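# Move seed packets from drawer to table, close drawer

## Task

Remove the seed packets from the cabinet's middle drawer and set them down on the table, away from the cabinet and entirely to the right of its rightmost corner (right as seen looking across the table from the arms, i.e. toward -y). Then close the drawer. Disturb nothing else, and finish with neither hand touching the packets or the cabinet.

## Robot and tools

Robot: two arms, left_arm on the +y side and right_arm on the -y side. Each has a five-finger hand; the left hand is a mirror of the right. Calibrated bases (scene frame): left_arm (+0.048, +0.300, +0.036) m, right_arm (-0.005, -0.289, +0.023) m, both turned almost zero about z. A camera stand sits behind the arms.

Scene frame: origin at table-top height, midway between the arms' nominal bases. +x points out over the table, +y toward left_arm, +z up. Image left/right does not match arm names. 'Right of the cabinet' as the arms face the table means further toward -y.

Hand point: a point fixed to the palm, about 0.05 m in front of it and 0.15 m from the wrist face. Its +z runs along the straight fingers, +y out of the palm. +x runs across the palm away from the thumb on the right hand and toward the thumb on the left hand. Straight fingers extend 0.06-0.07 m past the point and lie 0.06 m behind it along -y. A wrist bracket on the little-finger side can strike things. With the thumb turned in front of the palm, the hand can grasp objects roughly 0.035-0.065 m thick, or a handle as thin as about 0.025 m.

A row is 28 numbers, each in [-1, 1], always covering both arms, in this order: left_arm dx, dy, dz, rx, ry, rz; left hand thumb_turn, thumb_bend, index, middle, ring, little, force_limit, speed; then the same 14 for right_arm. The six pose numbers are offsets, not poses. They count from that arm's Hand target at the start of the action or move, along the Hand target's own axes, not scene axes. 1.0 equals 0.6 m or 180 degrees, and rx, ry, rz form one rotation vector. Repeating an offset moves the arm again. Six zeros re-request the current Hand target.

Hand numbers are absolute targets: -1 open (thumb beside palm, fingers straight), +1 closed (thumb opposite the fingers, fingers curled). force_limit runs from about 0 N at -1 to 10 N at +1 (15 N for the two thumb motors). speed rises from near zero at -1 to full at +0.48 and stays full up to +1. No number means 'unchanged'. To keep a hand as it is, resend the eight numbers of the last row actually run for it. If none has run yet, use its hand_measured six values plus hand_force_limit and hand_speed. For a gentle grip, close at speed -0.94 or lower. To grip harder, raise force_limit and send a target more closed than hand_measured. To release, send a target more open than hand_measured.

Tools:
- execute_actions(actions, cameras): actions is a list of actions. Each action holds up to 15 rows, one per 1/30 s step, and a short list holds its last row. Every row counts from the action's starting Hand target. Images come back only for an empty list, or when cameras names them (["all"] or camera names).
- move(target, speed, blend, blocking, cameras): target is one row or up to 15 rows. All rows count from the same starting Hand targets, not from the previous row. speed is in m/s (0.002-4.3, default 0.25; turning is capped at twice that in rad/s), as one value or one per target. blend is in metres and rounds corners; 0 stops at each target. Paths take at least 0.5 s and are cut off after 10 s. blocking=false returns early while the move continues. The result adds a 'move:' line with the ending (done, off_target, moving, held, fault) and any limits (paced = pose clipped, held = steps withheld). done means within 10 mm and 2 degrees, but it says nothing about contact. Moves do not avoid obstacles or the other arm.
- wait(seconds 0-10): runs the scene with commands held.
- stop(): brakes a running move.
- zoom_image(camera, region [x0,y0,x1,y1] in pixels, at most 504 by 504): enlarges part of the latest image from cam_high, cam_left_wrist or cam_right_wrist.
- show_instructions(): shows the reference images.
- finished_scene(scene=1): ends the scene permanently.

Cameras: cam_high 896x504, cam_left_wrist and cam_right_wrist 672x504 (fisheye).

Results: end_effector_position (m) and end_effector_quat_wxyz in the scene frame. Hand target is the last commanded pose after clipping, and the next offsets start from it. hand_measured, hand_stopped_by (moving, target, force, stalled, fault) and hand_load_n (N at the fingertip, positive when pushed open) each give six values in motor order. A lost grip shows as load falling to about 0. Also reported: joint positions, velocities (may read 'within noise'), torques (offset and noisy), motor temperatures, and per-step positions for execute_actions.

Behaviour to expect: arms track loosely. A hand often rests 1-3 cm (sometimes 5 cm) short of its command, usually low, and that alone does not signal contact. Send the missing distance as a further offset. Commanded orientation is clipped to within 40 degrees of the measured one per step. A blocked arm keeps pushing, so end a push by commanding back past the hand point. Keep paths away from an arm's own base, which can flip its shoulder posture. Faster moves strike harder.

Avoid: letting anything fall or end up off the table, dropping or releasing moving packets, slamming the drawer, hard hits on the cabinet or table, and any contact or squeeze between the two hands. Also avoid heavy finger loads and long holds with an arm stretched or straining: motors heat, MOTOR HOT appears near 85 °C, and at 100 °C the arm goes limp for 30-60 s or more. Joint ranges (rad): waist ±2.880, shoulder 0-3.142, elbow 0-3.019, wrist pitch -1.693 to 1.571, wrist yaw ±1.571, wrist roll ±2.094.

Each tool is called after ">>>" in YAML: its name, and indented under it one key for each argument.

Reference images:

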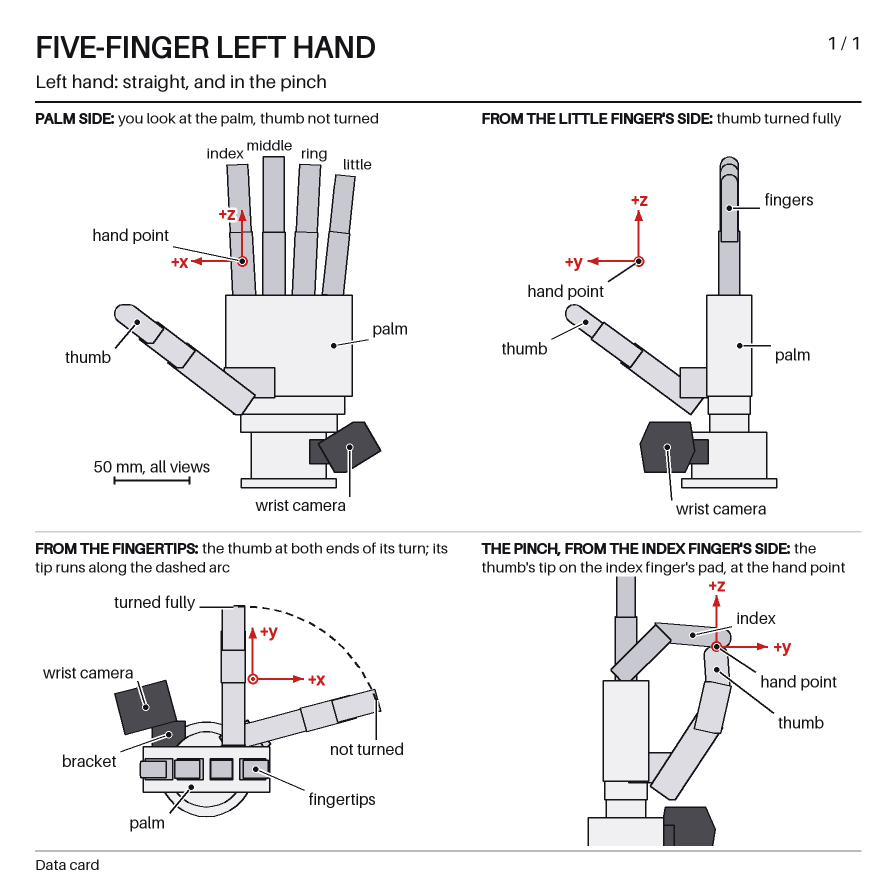

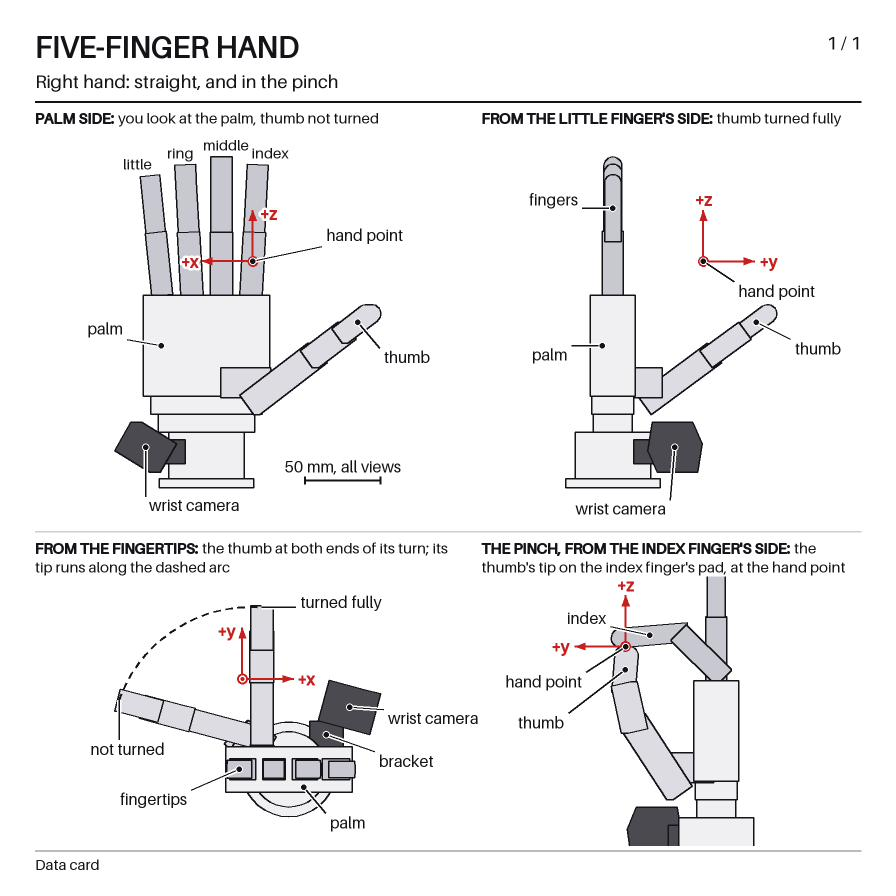

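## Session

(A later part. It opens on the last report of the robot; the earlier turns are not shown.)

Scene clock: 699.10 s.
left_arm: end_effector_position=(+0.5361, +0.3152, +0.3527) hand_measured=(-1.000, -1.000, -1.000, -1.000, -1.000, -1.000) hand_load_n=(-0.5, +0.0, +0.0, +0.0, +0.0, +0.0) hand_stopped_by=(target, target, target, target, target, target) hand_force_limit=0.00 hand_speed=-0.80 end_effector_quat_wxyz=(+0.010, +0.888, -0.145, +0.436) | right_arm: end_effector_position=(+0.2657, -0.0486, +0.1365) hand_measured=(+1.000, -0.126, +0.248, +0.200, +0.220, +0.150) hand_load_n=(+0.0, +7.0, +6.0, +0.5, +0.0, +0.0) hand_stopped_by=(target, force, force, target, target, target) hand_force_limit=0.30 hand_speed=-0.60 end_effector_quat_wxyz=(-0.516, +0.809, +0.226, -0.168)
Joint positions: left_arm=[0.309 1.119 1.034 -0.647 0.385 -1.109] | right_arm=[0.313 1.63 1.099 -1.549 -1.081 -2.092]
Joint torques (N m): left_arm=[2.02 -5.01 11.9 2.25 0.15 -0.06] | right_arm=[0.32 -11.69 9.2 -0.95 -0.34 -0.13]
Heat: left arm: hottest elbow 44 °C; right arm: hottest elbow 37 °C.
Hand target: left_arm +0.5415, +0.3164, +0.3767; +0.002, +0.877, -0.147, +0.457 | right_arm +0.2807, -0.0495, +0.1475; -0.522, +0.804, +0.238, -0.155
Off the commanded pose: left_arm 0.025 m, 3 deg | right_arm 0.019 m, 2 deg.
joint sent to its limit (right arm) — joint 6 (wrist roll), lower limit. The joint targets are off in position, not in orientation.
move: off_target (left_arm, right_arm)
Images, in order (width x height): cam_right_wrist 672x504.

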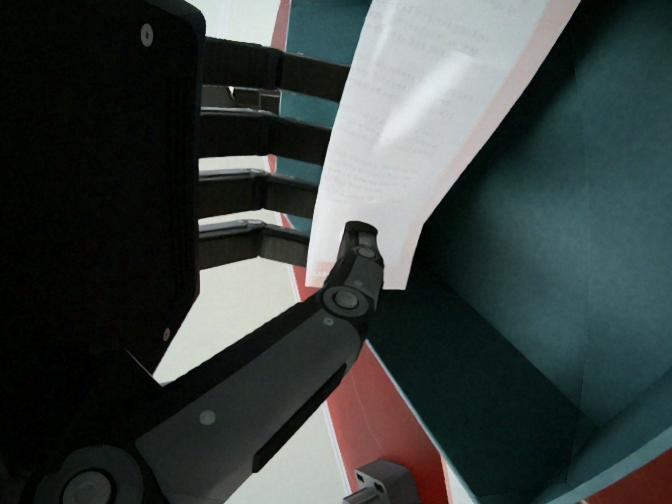

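>>> move:
  target:
    - [0,0,0,0,0,0,-1,-1,-1,-1,-1,-1,0,-0.8,-0.05,-0.046,-0.02,-0.05,0,0,1,-0.1,0.25,0.2,0.22,0.15,0.3,-0.6]
    - [0,0,0,0,0,0,-1,-1,-1,-1,-1,-1,0,-0.8,-0.13,-0.12,-0.055,-0.1,0,0,1,-0.1,0.25,0.2,0.22,0.15,0.3,-0.6]
  speed: 0.12
  cameras: ["cam_right_wrist","cam_high"]

Scene clock: 704.17 s.
left_arm: end_effector_position=(+0.5361, +0.3152, +0.3527) hand_measured=(-1.000, -1.000, -1.000, -1.000, -1.000, -1.000) hand_load_n=(+0.0, +0.0, +0.0, +0.0, +0.0, +0.0) hand_stopped_by=(target, target, target, target, target, target) hand_force_limit=0.00 hand_speed=-0.80 end_effector_quat_wxyz=(+0.010, +0.888, -0.145, +0.436) | right_arm: end_effector_position=(+0.2210, -0.0960, +0.2232) hand_measured=(+1.000, -0.126, +0.248, +0.200, +0.220, +0.150) hand_load_n=(+0.0, +6.5, +5.5, +0.5, +0.0, +0.0) hand_stopped_by=(target, force, force, target, target, target) hand_force_limit=0.30 hand_speed=-0.60 end_effector_quat_wxyz=(-0.393, +0.877, +0.255, -0.109)
Joint positions: left_arm=[0.309 1.119 1.034 -0.647 0.385 -1.109] | right_arm=[0.356 1.25 1.081 -1.595 -0.823 -1.845]
Joint torques (N m): left_arm=[1.96 -5.25 11.84 2.19 0.14 -0.06] | right_arm=[2.14 -7.06 8.38 -0.27 -0.31 0.07]
Heat: left arm: hottest elbow 44 °C; right arm: hottest elbow 37 °C.
Hand target: left_arm +0.5415, +0.3164, +0.3767; +0.002, +0.877, -0.147, +0.457 | right_arm +0.2158, -0.0925, +0.2267; -0.390, +0.876, +0.259, -0.116
Off the commanded pose: left_arm 0.025 m, 3 deg | right_arm 0.007 m, 1 deg.
move: off_target (left_arm)
Images, in order (width x height): cam_high 896x504, cam_right_wrist 672x504.

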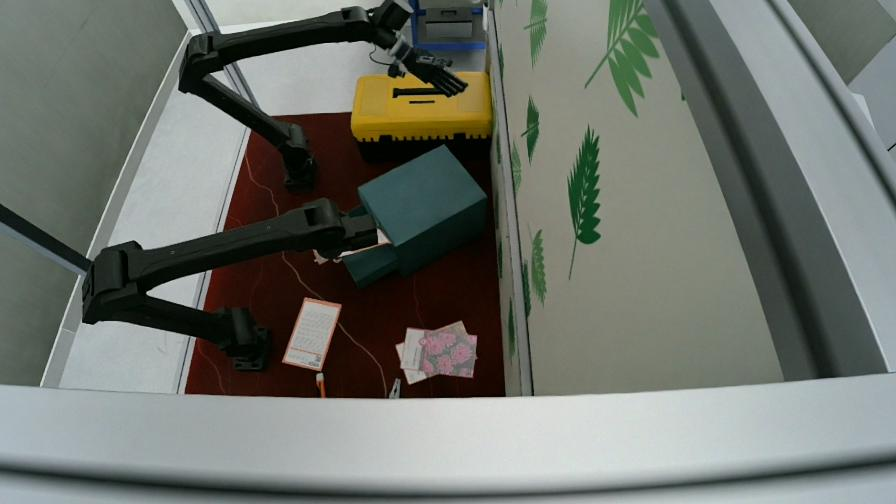

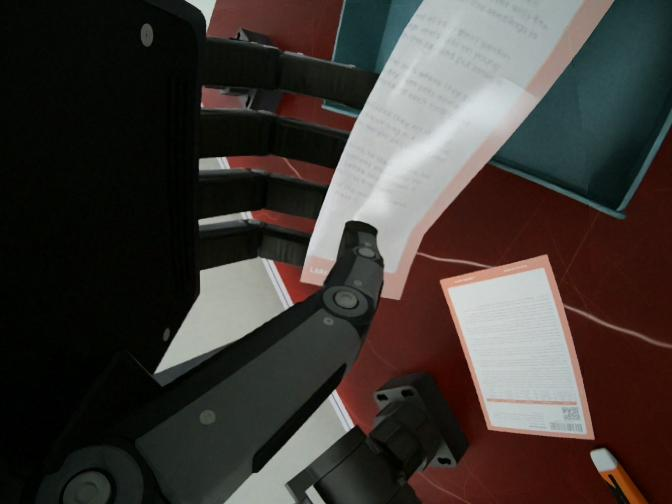

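>>> move:
  target: [0,0,0,0,0,0,-1,-1,-1,-1,-1,-1,0,-0.8,-0.04,-0.105,-0.095,0,0,0,1,-0.1,0.25,0.2,0.22,0.15,0.3,-0.6]
  speed: 0.15
  cameras: ["cam_right_wrist","cam_high"]

Scene clock: 711.57 s.
left_arm: end_effector_position=(+0.5361, +0.3152, +0.3527) hand_measured=(-1.000, -1.000, -1.000, -1.000, -1.000, -1.000) hand_load_n=(+0.0, +0.0, +0.0, +0.0, +0.0, +0.0) hand_stopped_by=(target, target, target, target, target, target) hand_force_limit=0.00 hand_speed=-0.80 end_effector_quat_wxyz=(+0.010, +0.888, -0.145, +0.436) | right_arm: end_effector_position=(+0.1918, -0.1115, +0.2973) hand_measured=(+1.000, -0.126, +0.248, +0.200, +0.220, +0.150) hand_load_n=(+0.0, +6.0, +5.5, +0.5, +0.0, +0.0) hand_stopped_by=(target, force, force, target, target, target) hand_force_limit=0.30 hand_speed=-0.60 end_effector_quat_wxyz=(-0.377, +0.897, +0.224, -0.060)
Joint positions: left_arm=[0.309 1.119 1.034 -0.647 0.385 -1.109] | right_arm=[0.362 1.064 1.156 -1.682 -0.783 -1.687]
Joint torques (N m): left_arm=[2.02 -5.19 11.85 2.24 0.15 -0.07] | right_arm=[2.2 -3.84 11.28 0.02 -0.29 0.07]
Heat: left arm: hottest elbow 44 °C; right arm: hottest elbow 37 °C.
Hand target: left_arm +0.5415, +0.3164, +0.3767; +0.002, +0.877, -0.147, +0.457 | right_arm +0.1958, -0.1057, +0.3117; -0.390, +0.876, +0.259, -0.116
Off the commanded pose: left_arm 0.025 m, 3 deg | right_arm 0.016 m, 8 deg.
joint sent to its limit (right arm) — joint 4 (wrist pitch), lower limit. The joint targets are off in position and orientation.
move: off_target (left_arm, right_arm)
Images, in order (width x height): cam_high 896x504, cam_right_wrist 672x504.

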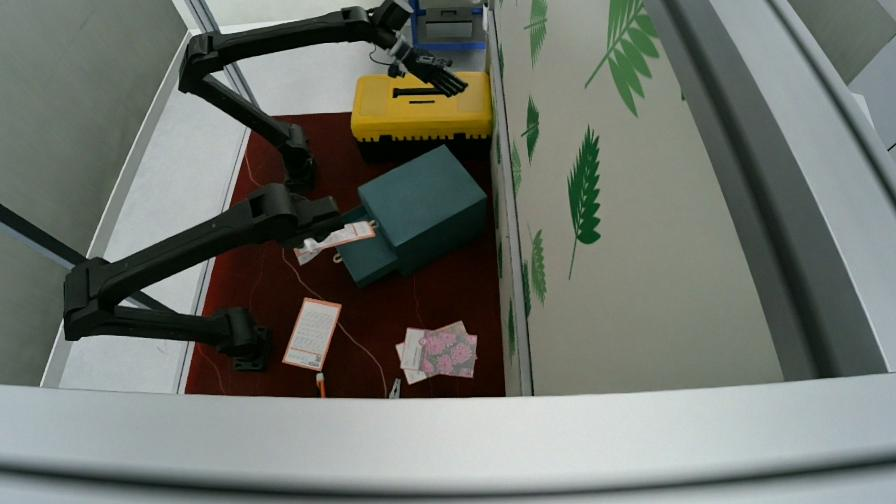

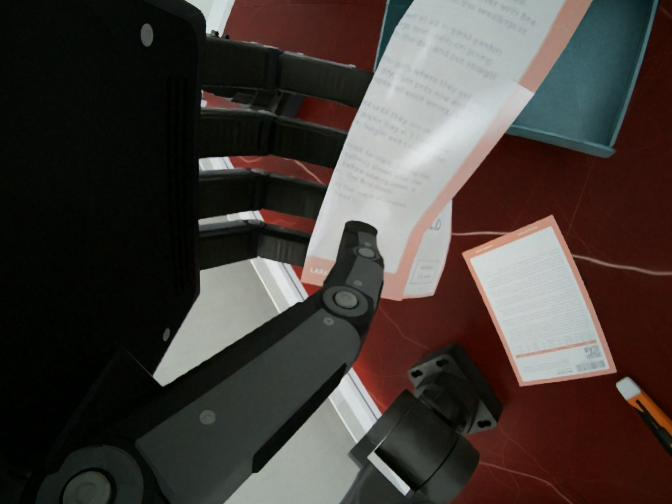

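>>> move:
  target: [0,0,0,0,0,0,-1,-1,-1,-1,-1,-1,0,-0.8,0.0093,0.1818,-0.123,-0.099,0.3712,0.5799,1,-0.1,0.25,0.2,0.22,0.15,0.3,-0.6]
  speed: 0.2
  cameras: ["cam_right_wrist","cam_high"]

Scene clock: 721.30 s.
left_arm: end_effector_position=(+0.5361, +0.3152, +0.3527) hand_measured=(-1.000, -1.000, -1.000, -1.000, -1.000, -1.000) hand_load_n=(+0.0, +0.0, +0.0, +0.0, +0.0, +0.0) hand_stopped_by=(target, target, target, target, target, target) hand_force_limit=0.00 hand_speed=-0.80 end_effector_quat_wxyz=(+0.010, +0.888, -0.145, +0.436) | right_arm: end_effector_position=(+0.2601, -0.2051, +0.2665) hand_measured=(+1.000, -0.126, +0.248, +0.200, +0.220, +0.150) hand_load_n=(+0.0, +6.0, +5.5, +0.5, +0.0, +0.0) hand_stopped_by=(target, force, force, target, target, target) hand_force_limit=0.30 hand_speed=-0.60 end_effector_quat_wxyz=(-0.098, +0.712, -0.689, +0.095)
Joint positions: left_arm=[0.309 1.119 1.034 -0.647 0.385 -1.109] | right_arm=[0.177 1.006 1.087 -1.382 0.044 0.159]
Joint torques (N m): left_arm=[1.96 -5.25 11.86 2.26 0.14 -0.04] | right_arm=[-0.09 -3.6 11.32 0.44 0.29 0.1]
Heat: left arm: hottest elbow 44 °C; right arm: hottest elbow 38 °C.
Hand target: left_arm +0.5415, +0.3164, +0.3767; +0.002, +0.877, -0.147, +0.457 | right_arm +0.2699, -0.2100, +0.2801; -0.106, +0.699, -0.700, +0.106
Off the commanded pose: left_arm 0.025 m, 3 deg | right_arm 0.017 m, 2 deg.
move: off_target (left_arm, right_arm)
Images, in order (width x height): cam_high 896x504, cam_right_wrist 672x504.

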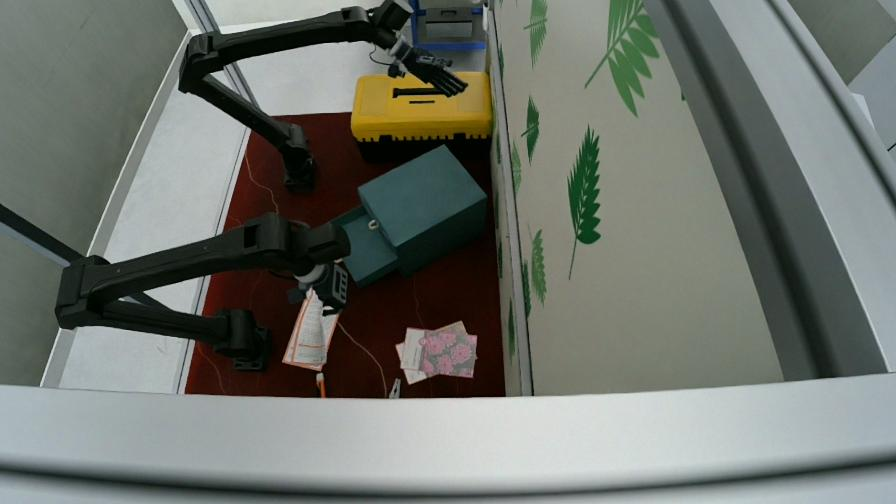

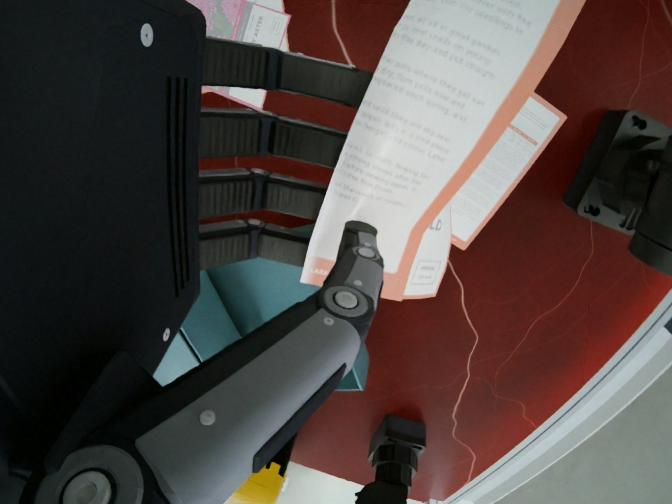

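>>> move:
  target: [0,0,0,0,0,0,-1,-1,-1,-1,-1,-1,0,-0.8,0.025,-0.0633,0.2463,0,0,0,1,-0.1,0.25,0.2,0.22,0.15,0.3,-0.6]
  speed: 0.15
  cameras: ["cam_right_wrist","cam_high"]

>>> zoom_image:
  camera: "cam_high"
  region: [260, 220, 500, 400]

Scene clock: 729.73 s.
left_arm: end_effector_position=(+0.5361, +0.3152, +0.3527) hand_measured=(-1.000, -1.000, -1.000, -1.000, -1.000, -1.000) hand_load_n=(+0.0, +0.0, +0.0, +0.0, +0.0, +0.0) hand_stopped_by=(target, target, target, target, target, target) hand_force_limit=0.00 hand_speed=-0.80 end_effector_quat_wxyz=(+0.010, +0.888, -0.145, +0.436) | right_arm: end_effector_position=(+0.3422, -0.2183, +0.1458) hand_measured=(+1.000, -0.126, +0.248, +0.200, +0.220, +0.150) hand_load_n=(+0.0, +6.0, +5.5, +0.5, +0.5, +0.0) hand_stopped_by=(target, force, force, target, target, target) hand_force_limit=0.30 hand_speed=-0.60 end_effector_quat_wxyz=(-0.096, +0.700, -0.701, +0.097)
Joint positions: left_arm=[0.309 1.119 1.034 -0.647 0.385 -1.109] | right_arm=[0.095 1.261 0.955 -0.994 0.032 0.111]
Joint torques (N m): left_arm=[1.96 -5.36 11.86 2.25 0.15 -0.04] | right_arm=[-0.09 -7.88 8.79 1.43 -0.07 -0.21]
Heat: left arm: hottest elbow 44 °C; right arm: hottest elbow 38 °C.
Hand target: left_arm +0.5415, +0.3164, +0.3767; +0.002, +0.877, -0.147, +0.457 | right_arm +0.3499, -0.2251, +0.1502; -0.106, +0.699, -0.700, +0.106
Off the commanded pose: left_arm 0.025 m, 3 deg | right_arm 0.011 m, 2 deg.
move: off_target (left_arm, right_arm)
Images, in order (width x height): cam_high 896x504, cam_right_wrist 672x504.

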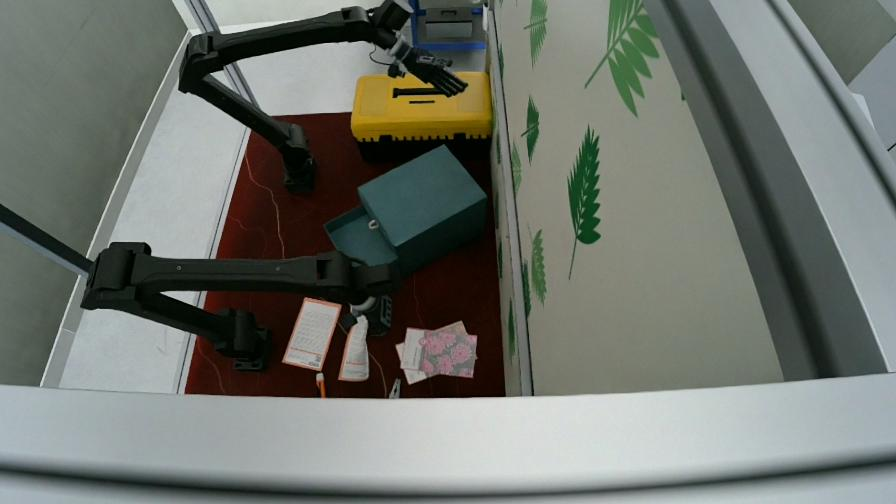

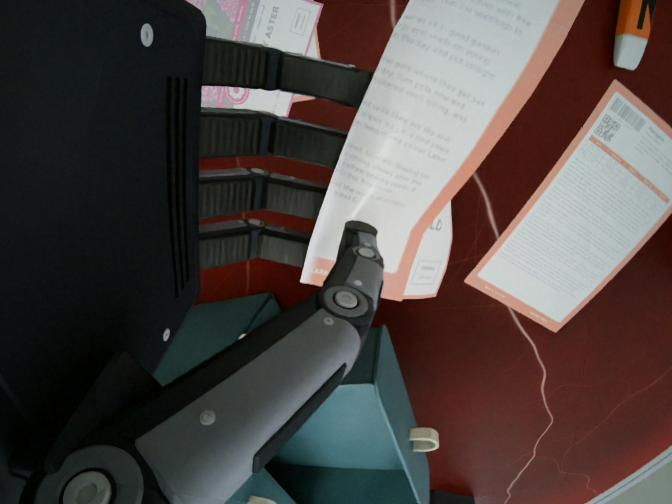

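Scaled by 2.100.

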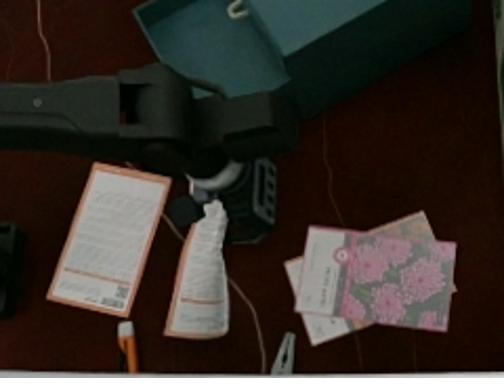

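>>> move:
  target: [0,0,0,0,0,0,-1,-1,-1,-1,-1,-1,0,-0.8,0.0,0.0567,0.1831,0,0,0,1,-0.1,0.25,0.2,0.22,0.15,0.3,-0.6]
  speed: 0.12
  cameras: ["cam_right_wrist","cam_high"]

>>> zoom_image:
  camera: "cam_high"
  region: [260, 220, 500, 400]

Scene clock: 734.37 s.
left_arm: end_effector_position=(+0.5361, +0.3152, +0.3527) hand_measured=(-1.000, -1.000, -1.000, -1.000, -1.000, -1.000) hand_load_n=(+0.0, +0.0, +0.0, +0.0, +0.0, +0.0) hand_stopped_by=(target, target, target, target, target, target) hand_force_limit=0.00 hand_speed=-0.80 end_effector_quat_wxyz=(+0.010, +0.888, -0.145, +0.436) | right_arm: end_effector_position=(+0.3430, -0.2180, +0.0342) hand_measured=(+1.000, -0.126, +0.248, +0.200, +0.220, +0.150) hand_load_n=(-0.5, +6.0, +7.0, +0.5, +0.0, +0.0) hand_stopped_by=(target, force, force, target, target, target) hand_force_limit=0.30 hand_speed=-0.60 end_effector_quat_wxyz=(-0.100, +0.701, -0.700, +0.099)
Joint positions: left_arm=[0.309 1.119 1.034 -0.647 0.385 -1.109] | right_arm=[0.095 1.411 0.765 -0.644 0.03 0.11]
Joint torques (N m): left_arm=[1.85 -5.25 11.85 2.22 0.14 -0.04] | right_arm=[-0.15 -8.12 7.38 1.43 -0.05 -0.18]
Heat: left arm: hottest elbow 44 °C; right arm: hottest elbow 38 °C.
Hand target: left_arm +0.5415, +0.3164, +0.3767; +0.002, +0.877, -0.147, +0.457 | right_arm +0.3500, -0.2252, +0.0352; -0.106, +0.699, -0.700, +0.106
Off the commanded pose: left_arm 0.025 m, 3 deg | right_arm 0.010 m, 1 deg.
move: off_target (left_arm)
Images, in order (width x height): cam_high 896x504, cam_right_wrist 672x504.

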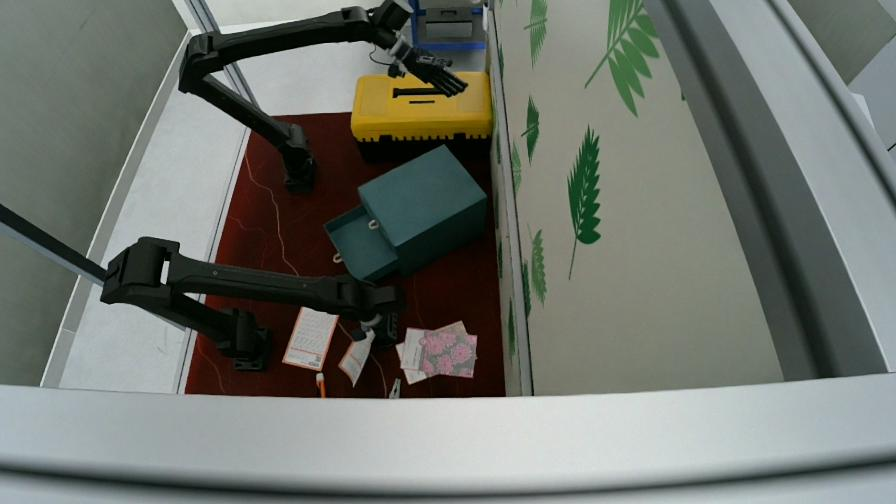

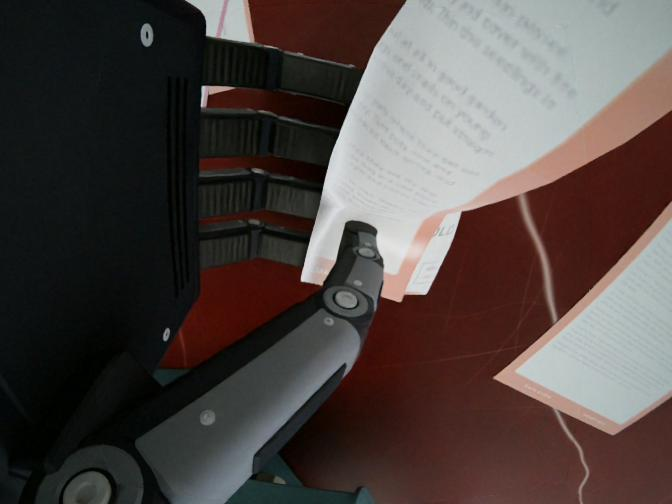

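Scaled by 2.100.

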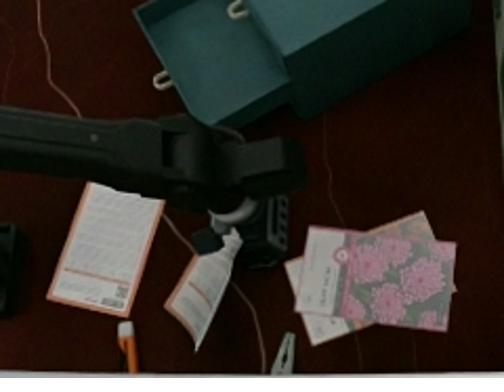

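>>> move:
  target: [0,0,0,0,0,0,-1,-1,-1,-1,-1,-1,0,-0.8,0.0,0.0064,0.0207,0,0,0,1,-0.1,0.25,0.2,0.22,0.15,0.3,-0.6]
  speed: 0.05
  cameras: ["cam_right_wrist"]

Scene clock: 743.57 s.
left_arm: end_effector_position=(+0.5361, +0.3152, +0.3527) hand_measured=(-1.000, -1.000, -1.000, -1.000, -1.000, -1.000) hand_load_n=(+0.0, +0.0, +0.0, +0.0, +0.0, +0.0) hand_stopped_by=(target, target, target, target, target, target) hand_force_limit=0.00 hand_speed=-0.80 end_effector_quat_wxyz=(+0.010, +0.888, -0.145, +0.436) | right_arm: end_effector_position=(+0.3438, -0.2179, +0.0230) hand_measured=(+1.000, -0.126, +0.248, +0.200, +0.220, +0.150) hand_load_n=(+0.0, +5.5, +5.5, +0.5, +0.0, +0.0) hand_stopped_by=(target, force, force, target, target, target) hand_force_limit=0.30 hand_speed=-0.60 end_effector_quat_wxyz=(-0.102, +0.700, -0.699, +0.100)
Joint positions: left_arm=[0.309 1.119 1.034 -0.647 0.385 -1.109] | right_arm=[0.095 1.433 0.75 -0.602 0.03 0.11]
Joint torques (N m): left_arm=[1.85 -5.07 11.93 2.22 0.15 -0.06] | right_arm=[-0.09 -7.94 7.08 1.47 -0.05 -0.17]
Heat: left arm: hottest elbow 44 °C; right arm: hottest elbow 38 °C.
Hand target: left_arm +0.5415, +0.3164, +0.3767; +0.002, +0.877, -0.147, +0.457 | right_arm +0.3500, -0.2252, +0.0222; -0.106, +0.699, -0.700, +0.106
Off the commanded pose: left_arm 0.025 m, 3 deg | right_arm 0.010 m, 1 deg.
move: off_target (left_arm)
Images, in order (width x height): cam_right_wrist 672x504.

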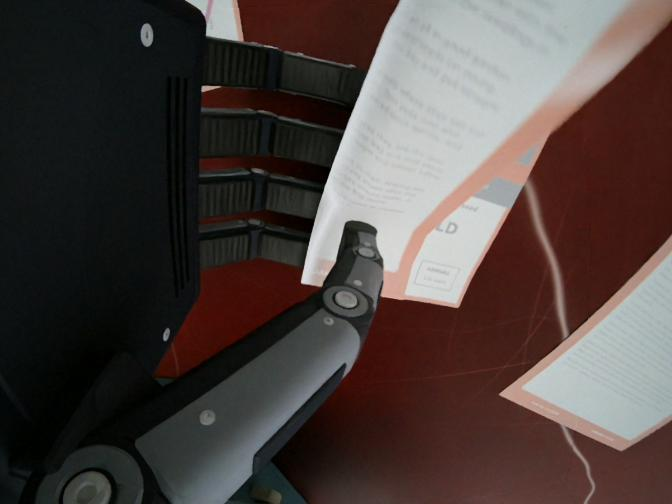

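>>> move:
  target: [0,0,0,0,0,0,-1,-1,-1,-1,-1,-1,0,-0.8,0.0,-0.005,-0.0167,0,0,0,1,-0.126,0.1,0.05,0.07,0,0.3,-0.8]
  speed: 0.04
  cameras: ["cam_right_wrist"]

Scene clock: 745.87 s.
left_arm: end_effector_position=(+0.5361, +0.3152, +0.3527) hand_measured=(-1.000, -1.000, -1.000, -1.000, -1.000, -1.000) hand_load_n=(+0.0, +0.0, +0.0, +0.0, +0.0, +0.0) hand_stopped_by=(target, target, target, target, target, target) hand_force_limit=0.00 hand_speed=-0.80 end_effector_quat_wxyz=(+0.010, +0.888, -0.145, +0.436) | right_arm: end_effector_position=(+0.3382, -0.2181, +0.0306) hand_measured=(+1.000, -0.126, +0.100, +0.052, +0.070, +0.000) hand_load_n=(+0.0, +0.0, +0.5, -7.0, +0.0, +0.0) hand_stopped_by=(target, target, target, target, target, target) hand_force_limit=0.30 hand_speed=-0.80 end_effector_quat_wxyz=(-0.101, +0.704, -0.697, +0.097)
Joint positions: left_arm=[0.309 1.119 1.034 -0.647 0.385 -1.109] | right_arm=[0.095 1.408 0.75 -0.633 0.025 0.102]
Joint torques (N m): left_arm=[2.08 -5.42 11.88 2.24 0.16 -0.06] | right_arm=[-0.09 -7.36 8.12 1.32 0.12 -0.17]
Heat: left arm: hottest elbow 44 °C; right arm: hottest elbow 38 °C.
Hand target: left_arm +0.5415, +0.3164, +0.3767; +0.002, +0.877, -0.147, +0.457 | right_arm +0.3499, -0.2252, +0.0326; -0.106, +0.699, -0.700, +0.106
Off the commanded pose: left_arm 0.025 m, 3 deg | right_arm 0.014 m, 1 deg.
move: off_target (left_arm, right_arm)
Images, in order (width x height): cam_right_wrist 672x504.

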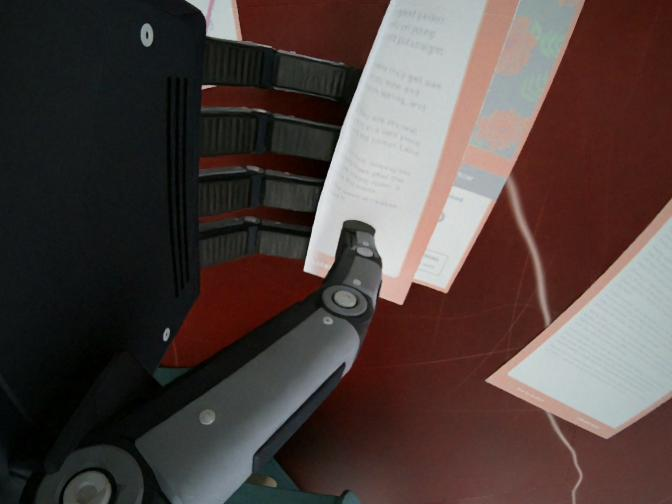

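>>> move:
  target: [0,0,0,0,0,0,-1,-1,-1,-1,-1,-1,0,-0.8,0.0,-0.002,-0.006,0,0,0,1,-0.5,0.1,0.05,0.07,0,0.3,-0.8]
  speed: 0.04
  cameras: ["cam_right_wrist","cam_high"]

>>> zoom_image:
  camera: "cam_high"
  region: [260, 220, 500, 400]

Scene clock: 748.80 s.
left_arm: end_effector_position=(+0.5361, +0.3152, +0.3527) hand_measured=(-1.000, -1.000, -1.000, -1.000, -1.000, -1.000) hand_load_n=(-0.5, +0.0, +0.0, +0.0, +0.0, +0.0) hand_stopped_by=(target, target, target, target, target, target) hand_force_limit=0.00 hand_speed=-0.80 end_effector_quat_wxyz=(+0.010, +0.888, -0.145, +0.436) | right_arm: end_effector_position=(+0.3380, -0.2180, +0.0311) hand_measured=(+1.000, -0.500, +0.100, +0.052, +0.070, +0.000) hand_load_n=(+0.0, +0.0, +0.0, -5.5, +0.0, +0.0) hand_stopped_by=(target, target, target, target, target, target) hand_force_limit=0.30 hand_speed=-0.80 end_effector_quat_wxyz=(-0.101, +0.703, -0.697, +0.097)
Joint positions: left_arm=[0.309 1.119 1.034 -0.647 0.385 -1.109] | right_arm=[0.095 1.407 0.75 -0.635 0.025 0.104]
Joint torques (N m): left_arm=[2.02 -5.25 11.81 2.25 0.15 -0.07] | right_arm=[-0.09 -7.94 8.49 0.83 0.12 -0.17]
Heat: left arm: hottest elbow 44 °C; right arm: hottest elbow 38 °C.
Hand target: left_arm +0.5415, +0.3164, +0.3767; +0.002, +0.877, -0.147, +0.457 | right_arm +0.3500, -0.2252, +0.0364; -0.106, +0.699, -0.700, +0.106
Off the commanded pose: left_arm 0.025 m, 3 deg | right_arm 0.015 m, 1 deg.
move: off_target (left_arm, right_arm)
Images, in order (width x height): cam_high 896x504, cam_right_wrist 672x504.

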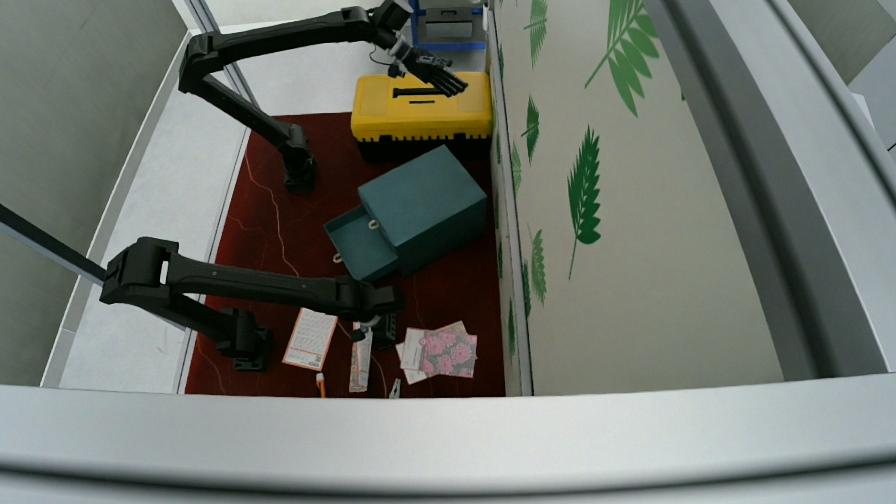

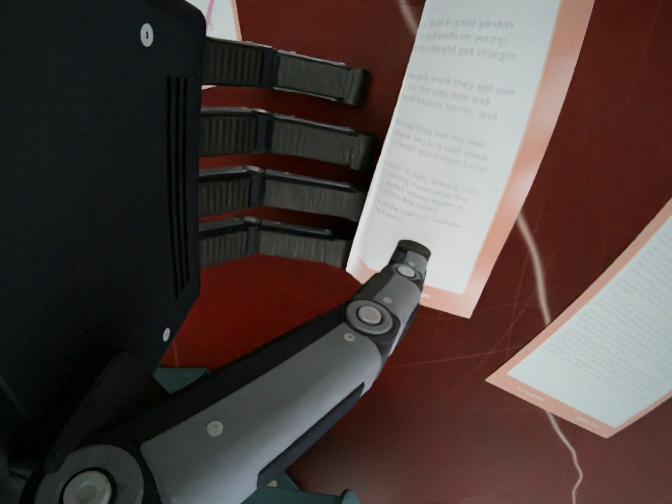

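Scaled by 2.100.

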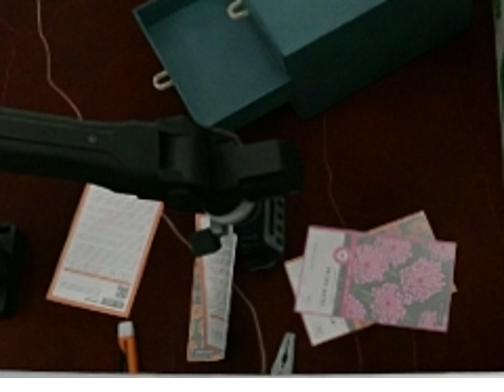

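>>> move:
  target:
    - [0,0,0,0,0,0,-1,-1,-1,-1,-1,-1,0,-0.8,0.0,-0.007,-0.024,0,0,0,1,-0.5,-0.2,-0.25,-0.2,-0.2,0.3,-0.8]
    - [0,0,0,0,0,0,-1,-1,-1,-1,-1,-1,0,-0.8,0.0,-0.015,-0.05,0,0,0,1,-0.7,-0.5,-0.5,-0.5,-0.5,0.3,-0.8]
  speed: 0.04
  cameras: ["cam_right_wrist","cam_high"]

>>> zoom_image:
  camera: "cam_high"
  region: [260, 220, 500, 400]

Scene clock: 753.43 s.
left_arm: end_effector_position=(+0.5361, +0.3152, +0.3527) hand_measured=(-1.000, -1.000, -1.000, -1.000, -1.000, -1.000) hand_load_n=(+0.0, +0.0, +0.0, +0.0, +0.0, +0.0) hand_stopped_by=(target, target, target, target, target, target) hand_force_limit=0.00 hand_speed=-0.80 end_effector_quat_wxyz=(+0.010, +0.888, -0.145, +0.436) | right_arm: end_effector_position=(+0.3201, -0.2191, +0.0579) hand_measured=(+1.000, -0.700, -0.500, -0.498, -0.500, -0.500) hand_load_n=(+0.0, +0.0, +0.0, -7.5, +0.0, +0.0) hand_stopped_by=(target, target, target, target, target, target) hand_force_limit=0.30 hand_speed=-0.80 end_effector_quat_wxyz=(-0.088, +0.706, -0.697, +0.083)
Joint positions: left_arm=[0.309 1.119 1.034 -0.647 0.385 -1.109] | right_arm=[0.095 1.336 0.768 -0.76 0.019 0.1]
Joint torques (N m): left_arm=[1.85 -5.36 11.89 2.25 0.15 -0.05] | right_arm=[-0.09 -6.12 10.58 1.84 0.33 -0.16]
Heat: left arm: hottest elbow 44 °C; right arm: hottest elbow 38 °C.
Hand target: left_arm +0.5415, +0.3164, +0.3767; +0.002, +0.877, -0.147, +0.457 | right_arm +0.3497, -0.2252, +0.0677; -0.106, +0.699, -0.700, +0.106
Off the commanded pose: left_arm 0.025 m, 3 deg | right_arm 0.032 m, 3 deg.
move: off_target (left_arm, right_arm); target 2's new numbers were sent with right_arm's hand 0.029 m and 3 deg from that target
Images, in order (width x height): cam_high 896x504, cam_right_wrist 672x504.

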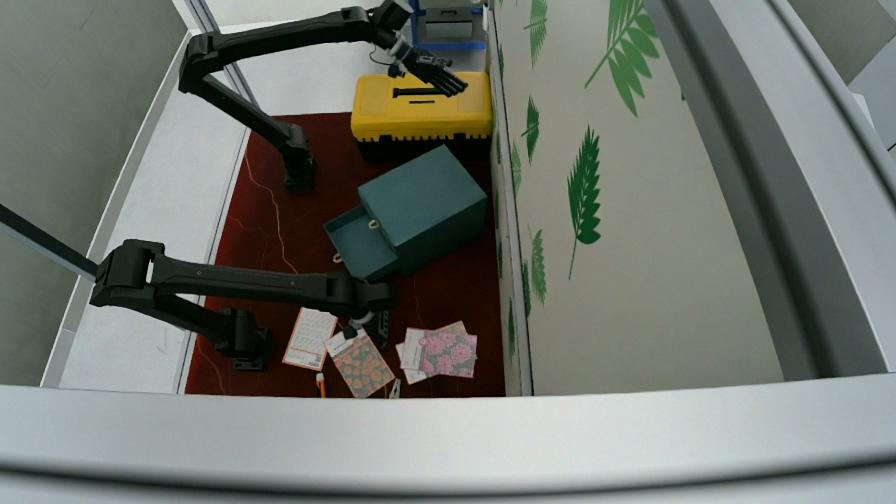

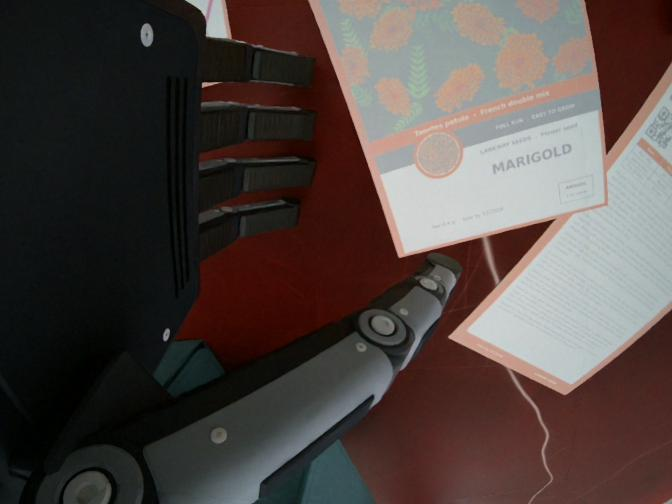

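Scaled by 2.100.

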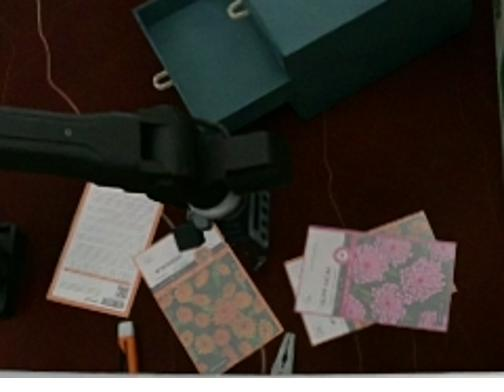

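>>> move:
  target: [0,0,0,0,0,0,-1,-1,-1,-1,-1,-1,0,-0.8,0.0,0.0103,-0.1078,0,0,0,1,-0.7,-0.5,-0.5,-0.5,-0.5,0.3,-0.8]
  speed: 0.1
  cameras: ["cam_right_wrist","cam_high"]

>>> zoom_image:
  camera: "cam_high"
  region: [260, 220, 500, 400]

Scene clock: 757.70 s.
left_arm: end_effector_position=(+0.5361, +0.3152, +0.3527) hand_measured=(-1.000, -1.000, -1.000, -1.000, -1.000, -1.000) hand_load_n=(+0.0, +0.0, +0.0, +0.0, +0.0, +0.0) hand_stopped_by=(target, target, target, target, target, target) hand_force_limit=0.00 hand_speed=-0.80 end_effector_quat_wxyz=(+0.010, +0.888, -0.145, +0.436) | right_arm: end_effector_position=(+0.3046, -0.2217, +0.1085) hand_measured=(+1.000, -0.700, -0.500, -0.498, -0.500, -0.500) hand_load_n=(+0.0, +0.0, +0.0, +0.0, +0.0, +0.0) hand_stopped_by=(target, target, target, target, target, target) hand_force_limit=0.30 hand_speed=-0.80 end_effector_quat_wxyz=(-0.090, +0.705, -0.698, +0.088)
Joint positions: left_arm=[0.309 1.119 1.034 -0.647 0.385 -1.109] | right_arm=[0.095 1.21 0.81 -0.918 0.024 0.102]
Joint torques (N m): left_arm=[1.79 -5.3 11.82 2.28 0.16 -0.07] | right_arm=[0.44 -6.77 11.43 0.43 0.27 -0.09]
Heat: left arm: hottest elbow 44 °C; right arm: hottest elbow 39 °C.
Hand target: left_arm +0.5415, +0.3164, +0.3767; +0.002, +0.877, -0.147, +0.457 | right_arm +0.3246, -0.2251, +0.1277; -0.106, +0.699, -0.700, +0.106
Off the commanded pose: left_arm 0.025 m, 3 deg | right_arm 0.028 m, 3 deg.
move: off_target (left_arm, right_arm)
Images, in order (width x height): cam_high 896x504, cam_right_wrist 672x504.

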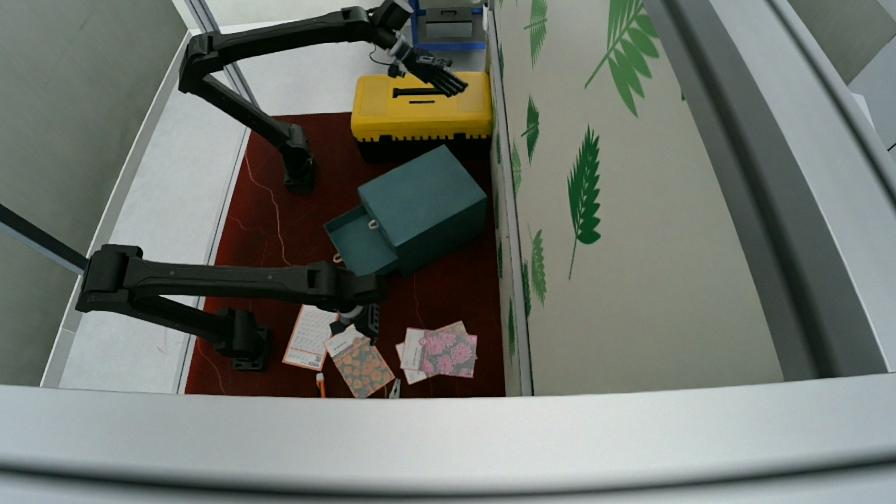

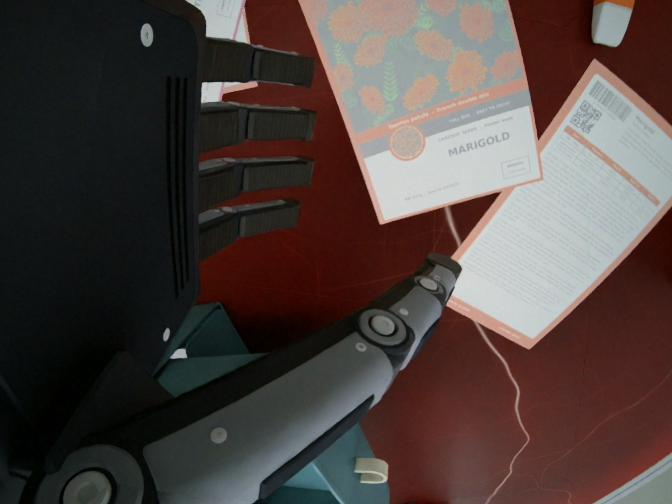

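Scaled by 2.100.

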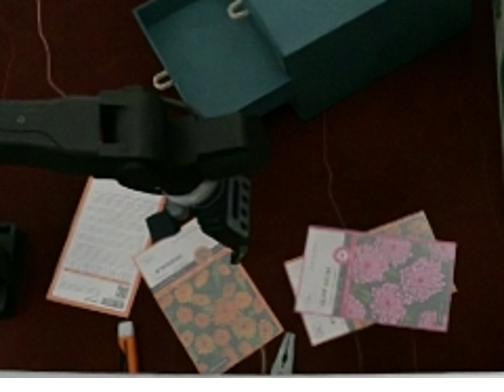

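>>> move:
  target: [0,0,0,0,0,0,-1,-1,-1,-1,-1,-1,0,-0.8,0.0,0.0004,-0.1397,0,0,0,1,-0.7,0.7,0.7,0.7,0.7,-0.2,0]
  speed: 0.2
  cameras: ["cam_right_wrist","cam_high"]

Scene clock: 777.80 s.
left_arm: end_effector_position=(+0.5361, +0.3152, +0.3527) hand_measured=(-1.000, -1.000, -1.000, -1.000, -1.000, -1.000) hand_load_n=(+0.0, +0.0, +0.0, +0.0, +0.0, +0.0) hand_stopped_by=(target, target, target, target, target, target) hand_force_limit=0.00 hand_speed=-0.80 end_effector_quat_wxyz=(+0.010, +0.888, -0.145, +0.436) | right_arm: end_effector_position=(+0.2874, -0.2240, +0.1931) hand_measured=(+1.000, -0.700, +0.700, +0.700, +0.700, +0.700) hand_load_n=(+0.0, +0.0, +0.5, +0.0, +0.0, +0.0) hand_stopped_by=(target, target, target, target, target, target) hand_force_limit=-0.20 hand_speed=0.00 end_effector_quat_wxyz=(-0.097, +0.704, -0.697, +0.094)
Joint positions: left_arm=[0.309 1.119 1.034 -0.647 0.385 -1.109] | right_arm=[0.095 1.078 0.941 -1.164 0.025 0.102]
Joint torques (N m): left_arm=[1.96 -5.25 11.82 2.18 0.15 -0.07] | right_arm=[1.08 -4.48 11.49 0.44 0.28 -0.01]
Heat: left arm: hottest elbow 44 °C; right arm: hottest elbow 40 °C.
Hand target: left_arm +0.5415, +0.3164, +0.3767; +0.002, +0.877, -0.147, +0.457 | right_arm +0.2996, -0.2251, +0.2077; -0.106, +0.699, -0.700, +0.106
Off the commanded pose: left_arm 0.025 m, 3 deg | right_arm 0.019 m, 2 deg.
move: off_target (left_arm, right_arm)
Images, in order (width x height): cam_high 896x504, cam_right_wrist 672x504.

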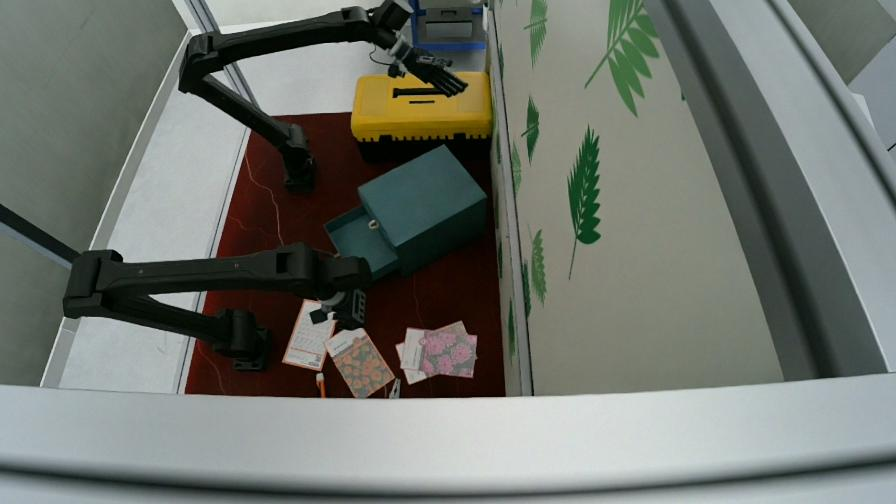

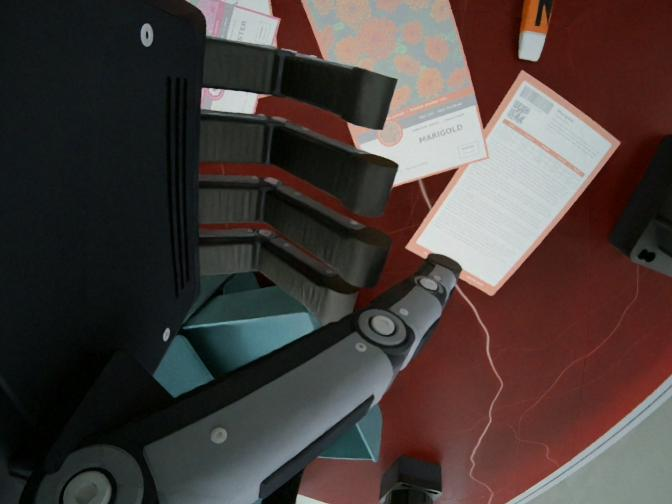

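>>> move:
  target: [0,0,0,0,0,0,-1,-1,-1,-1,-1,-1,0,-0.8,-0.2327,0.2574,-0.101,0,-0.0566,-0.183,1,-0.7,0.7,0.7,0.7,0.7,-0.2,0]
  speed: 0.15
  cameras: ["cam_right_wrist","cam_high"]

>>> zoom_image:
  camera: "cam_high"
  region: [220, 140, 520, 400]

Scene clock: 783.03 s.
left_arm: end_effector_position=(+0.5361, +0.3152, +0.3527) hand_measured=(-1.000, -1.000, -1.000, -1.000, -1.000, -1.000) hand_load_n=(+0.0, +0.0, +0.0, +0.0, +0.0, +0.0) hand_stopped_by=(target, target, target, target, target, target) hand_force_limit=0.00 hand_speed=-0.80 end_effector_quat_wxyz=(+0.010, +0.888, -0.145, +0.436) | right_arm: end_effector_position=(+0.1346, -0.0863, +0.2148) hand_measured=(+1.000, -0.700, +0.700, +0.700, +0.700, +0.700) hand_load_n=(+0.0, -0.5, +0.0, +0.5, +0.0, +0.0) hand_stopped_by=(target, target, target, target, target, target) hand_force_limit=-0.20 hand_speed=0.00 end_effector_quat_wxyz=(-0.127, +0.879, -0.455, +0.067)
Joint positions: left_arm=[0.309 1.119 1.034 -0.647 0.385 -1.109] | right_arm=[0.827 0.894 0.888 -1.283 0.067 0.223]
Joint torques (N m): left_arm=[2.02 -5.42 11.82 2.22 0.15 -0.05] | right_arm=[1.79 -3.02 9.32 0.47 0.3 0.11]
Heat: left arm: hottest elbow 44 °C; right arm: hottest elbow 40 °C.
Hand target: left_arm +0.5415, +0.3164, +0.3767; +0.002, +0.877, -0.147, +0.457 | right_arm +0.1343, -0.0852, +0.2198; -0.132, +0.875, -0.461, +0.070
Off the commanded pose: left_arm 0.025 m, 3 deg | right_arm 0.005 m, 1 deg.
move: off_target (left_arm)
Images, in order (width x height): cam_high 896x504, cam_right_wrist 672x504.

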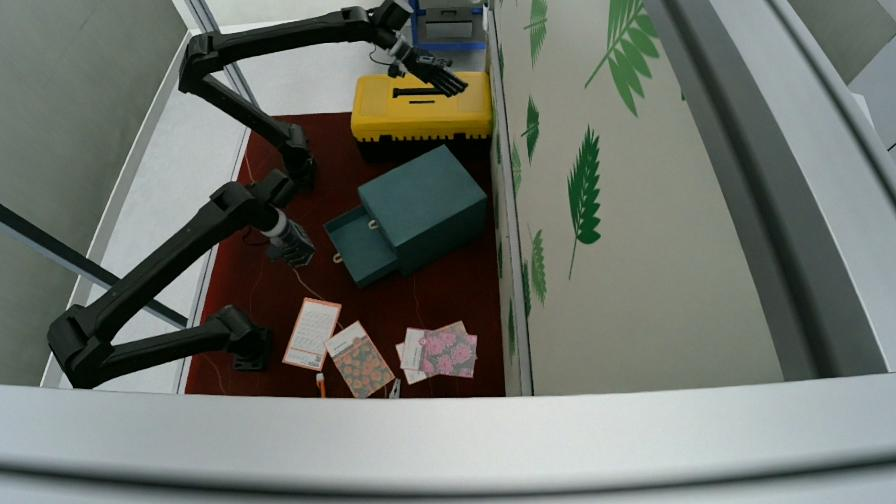

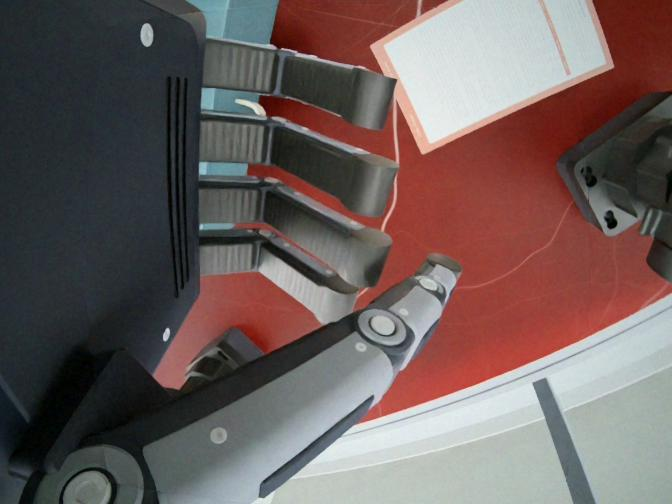

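Scaled by 1.680.

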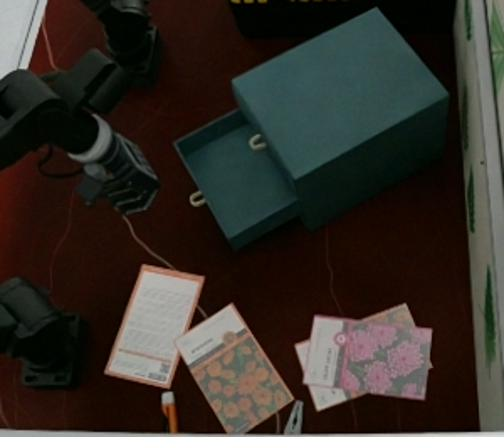

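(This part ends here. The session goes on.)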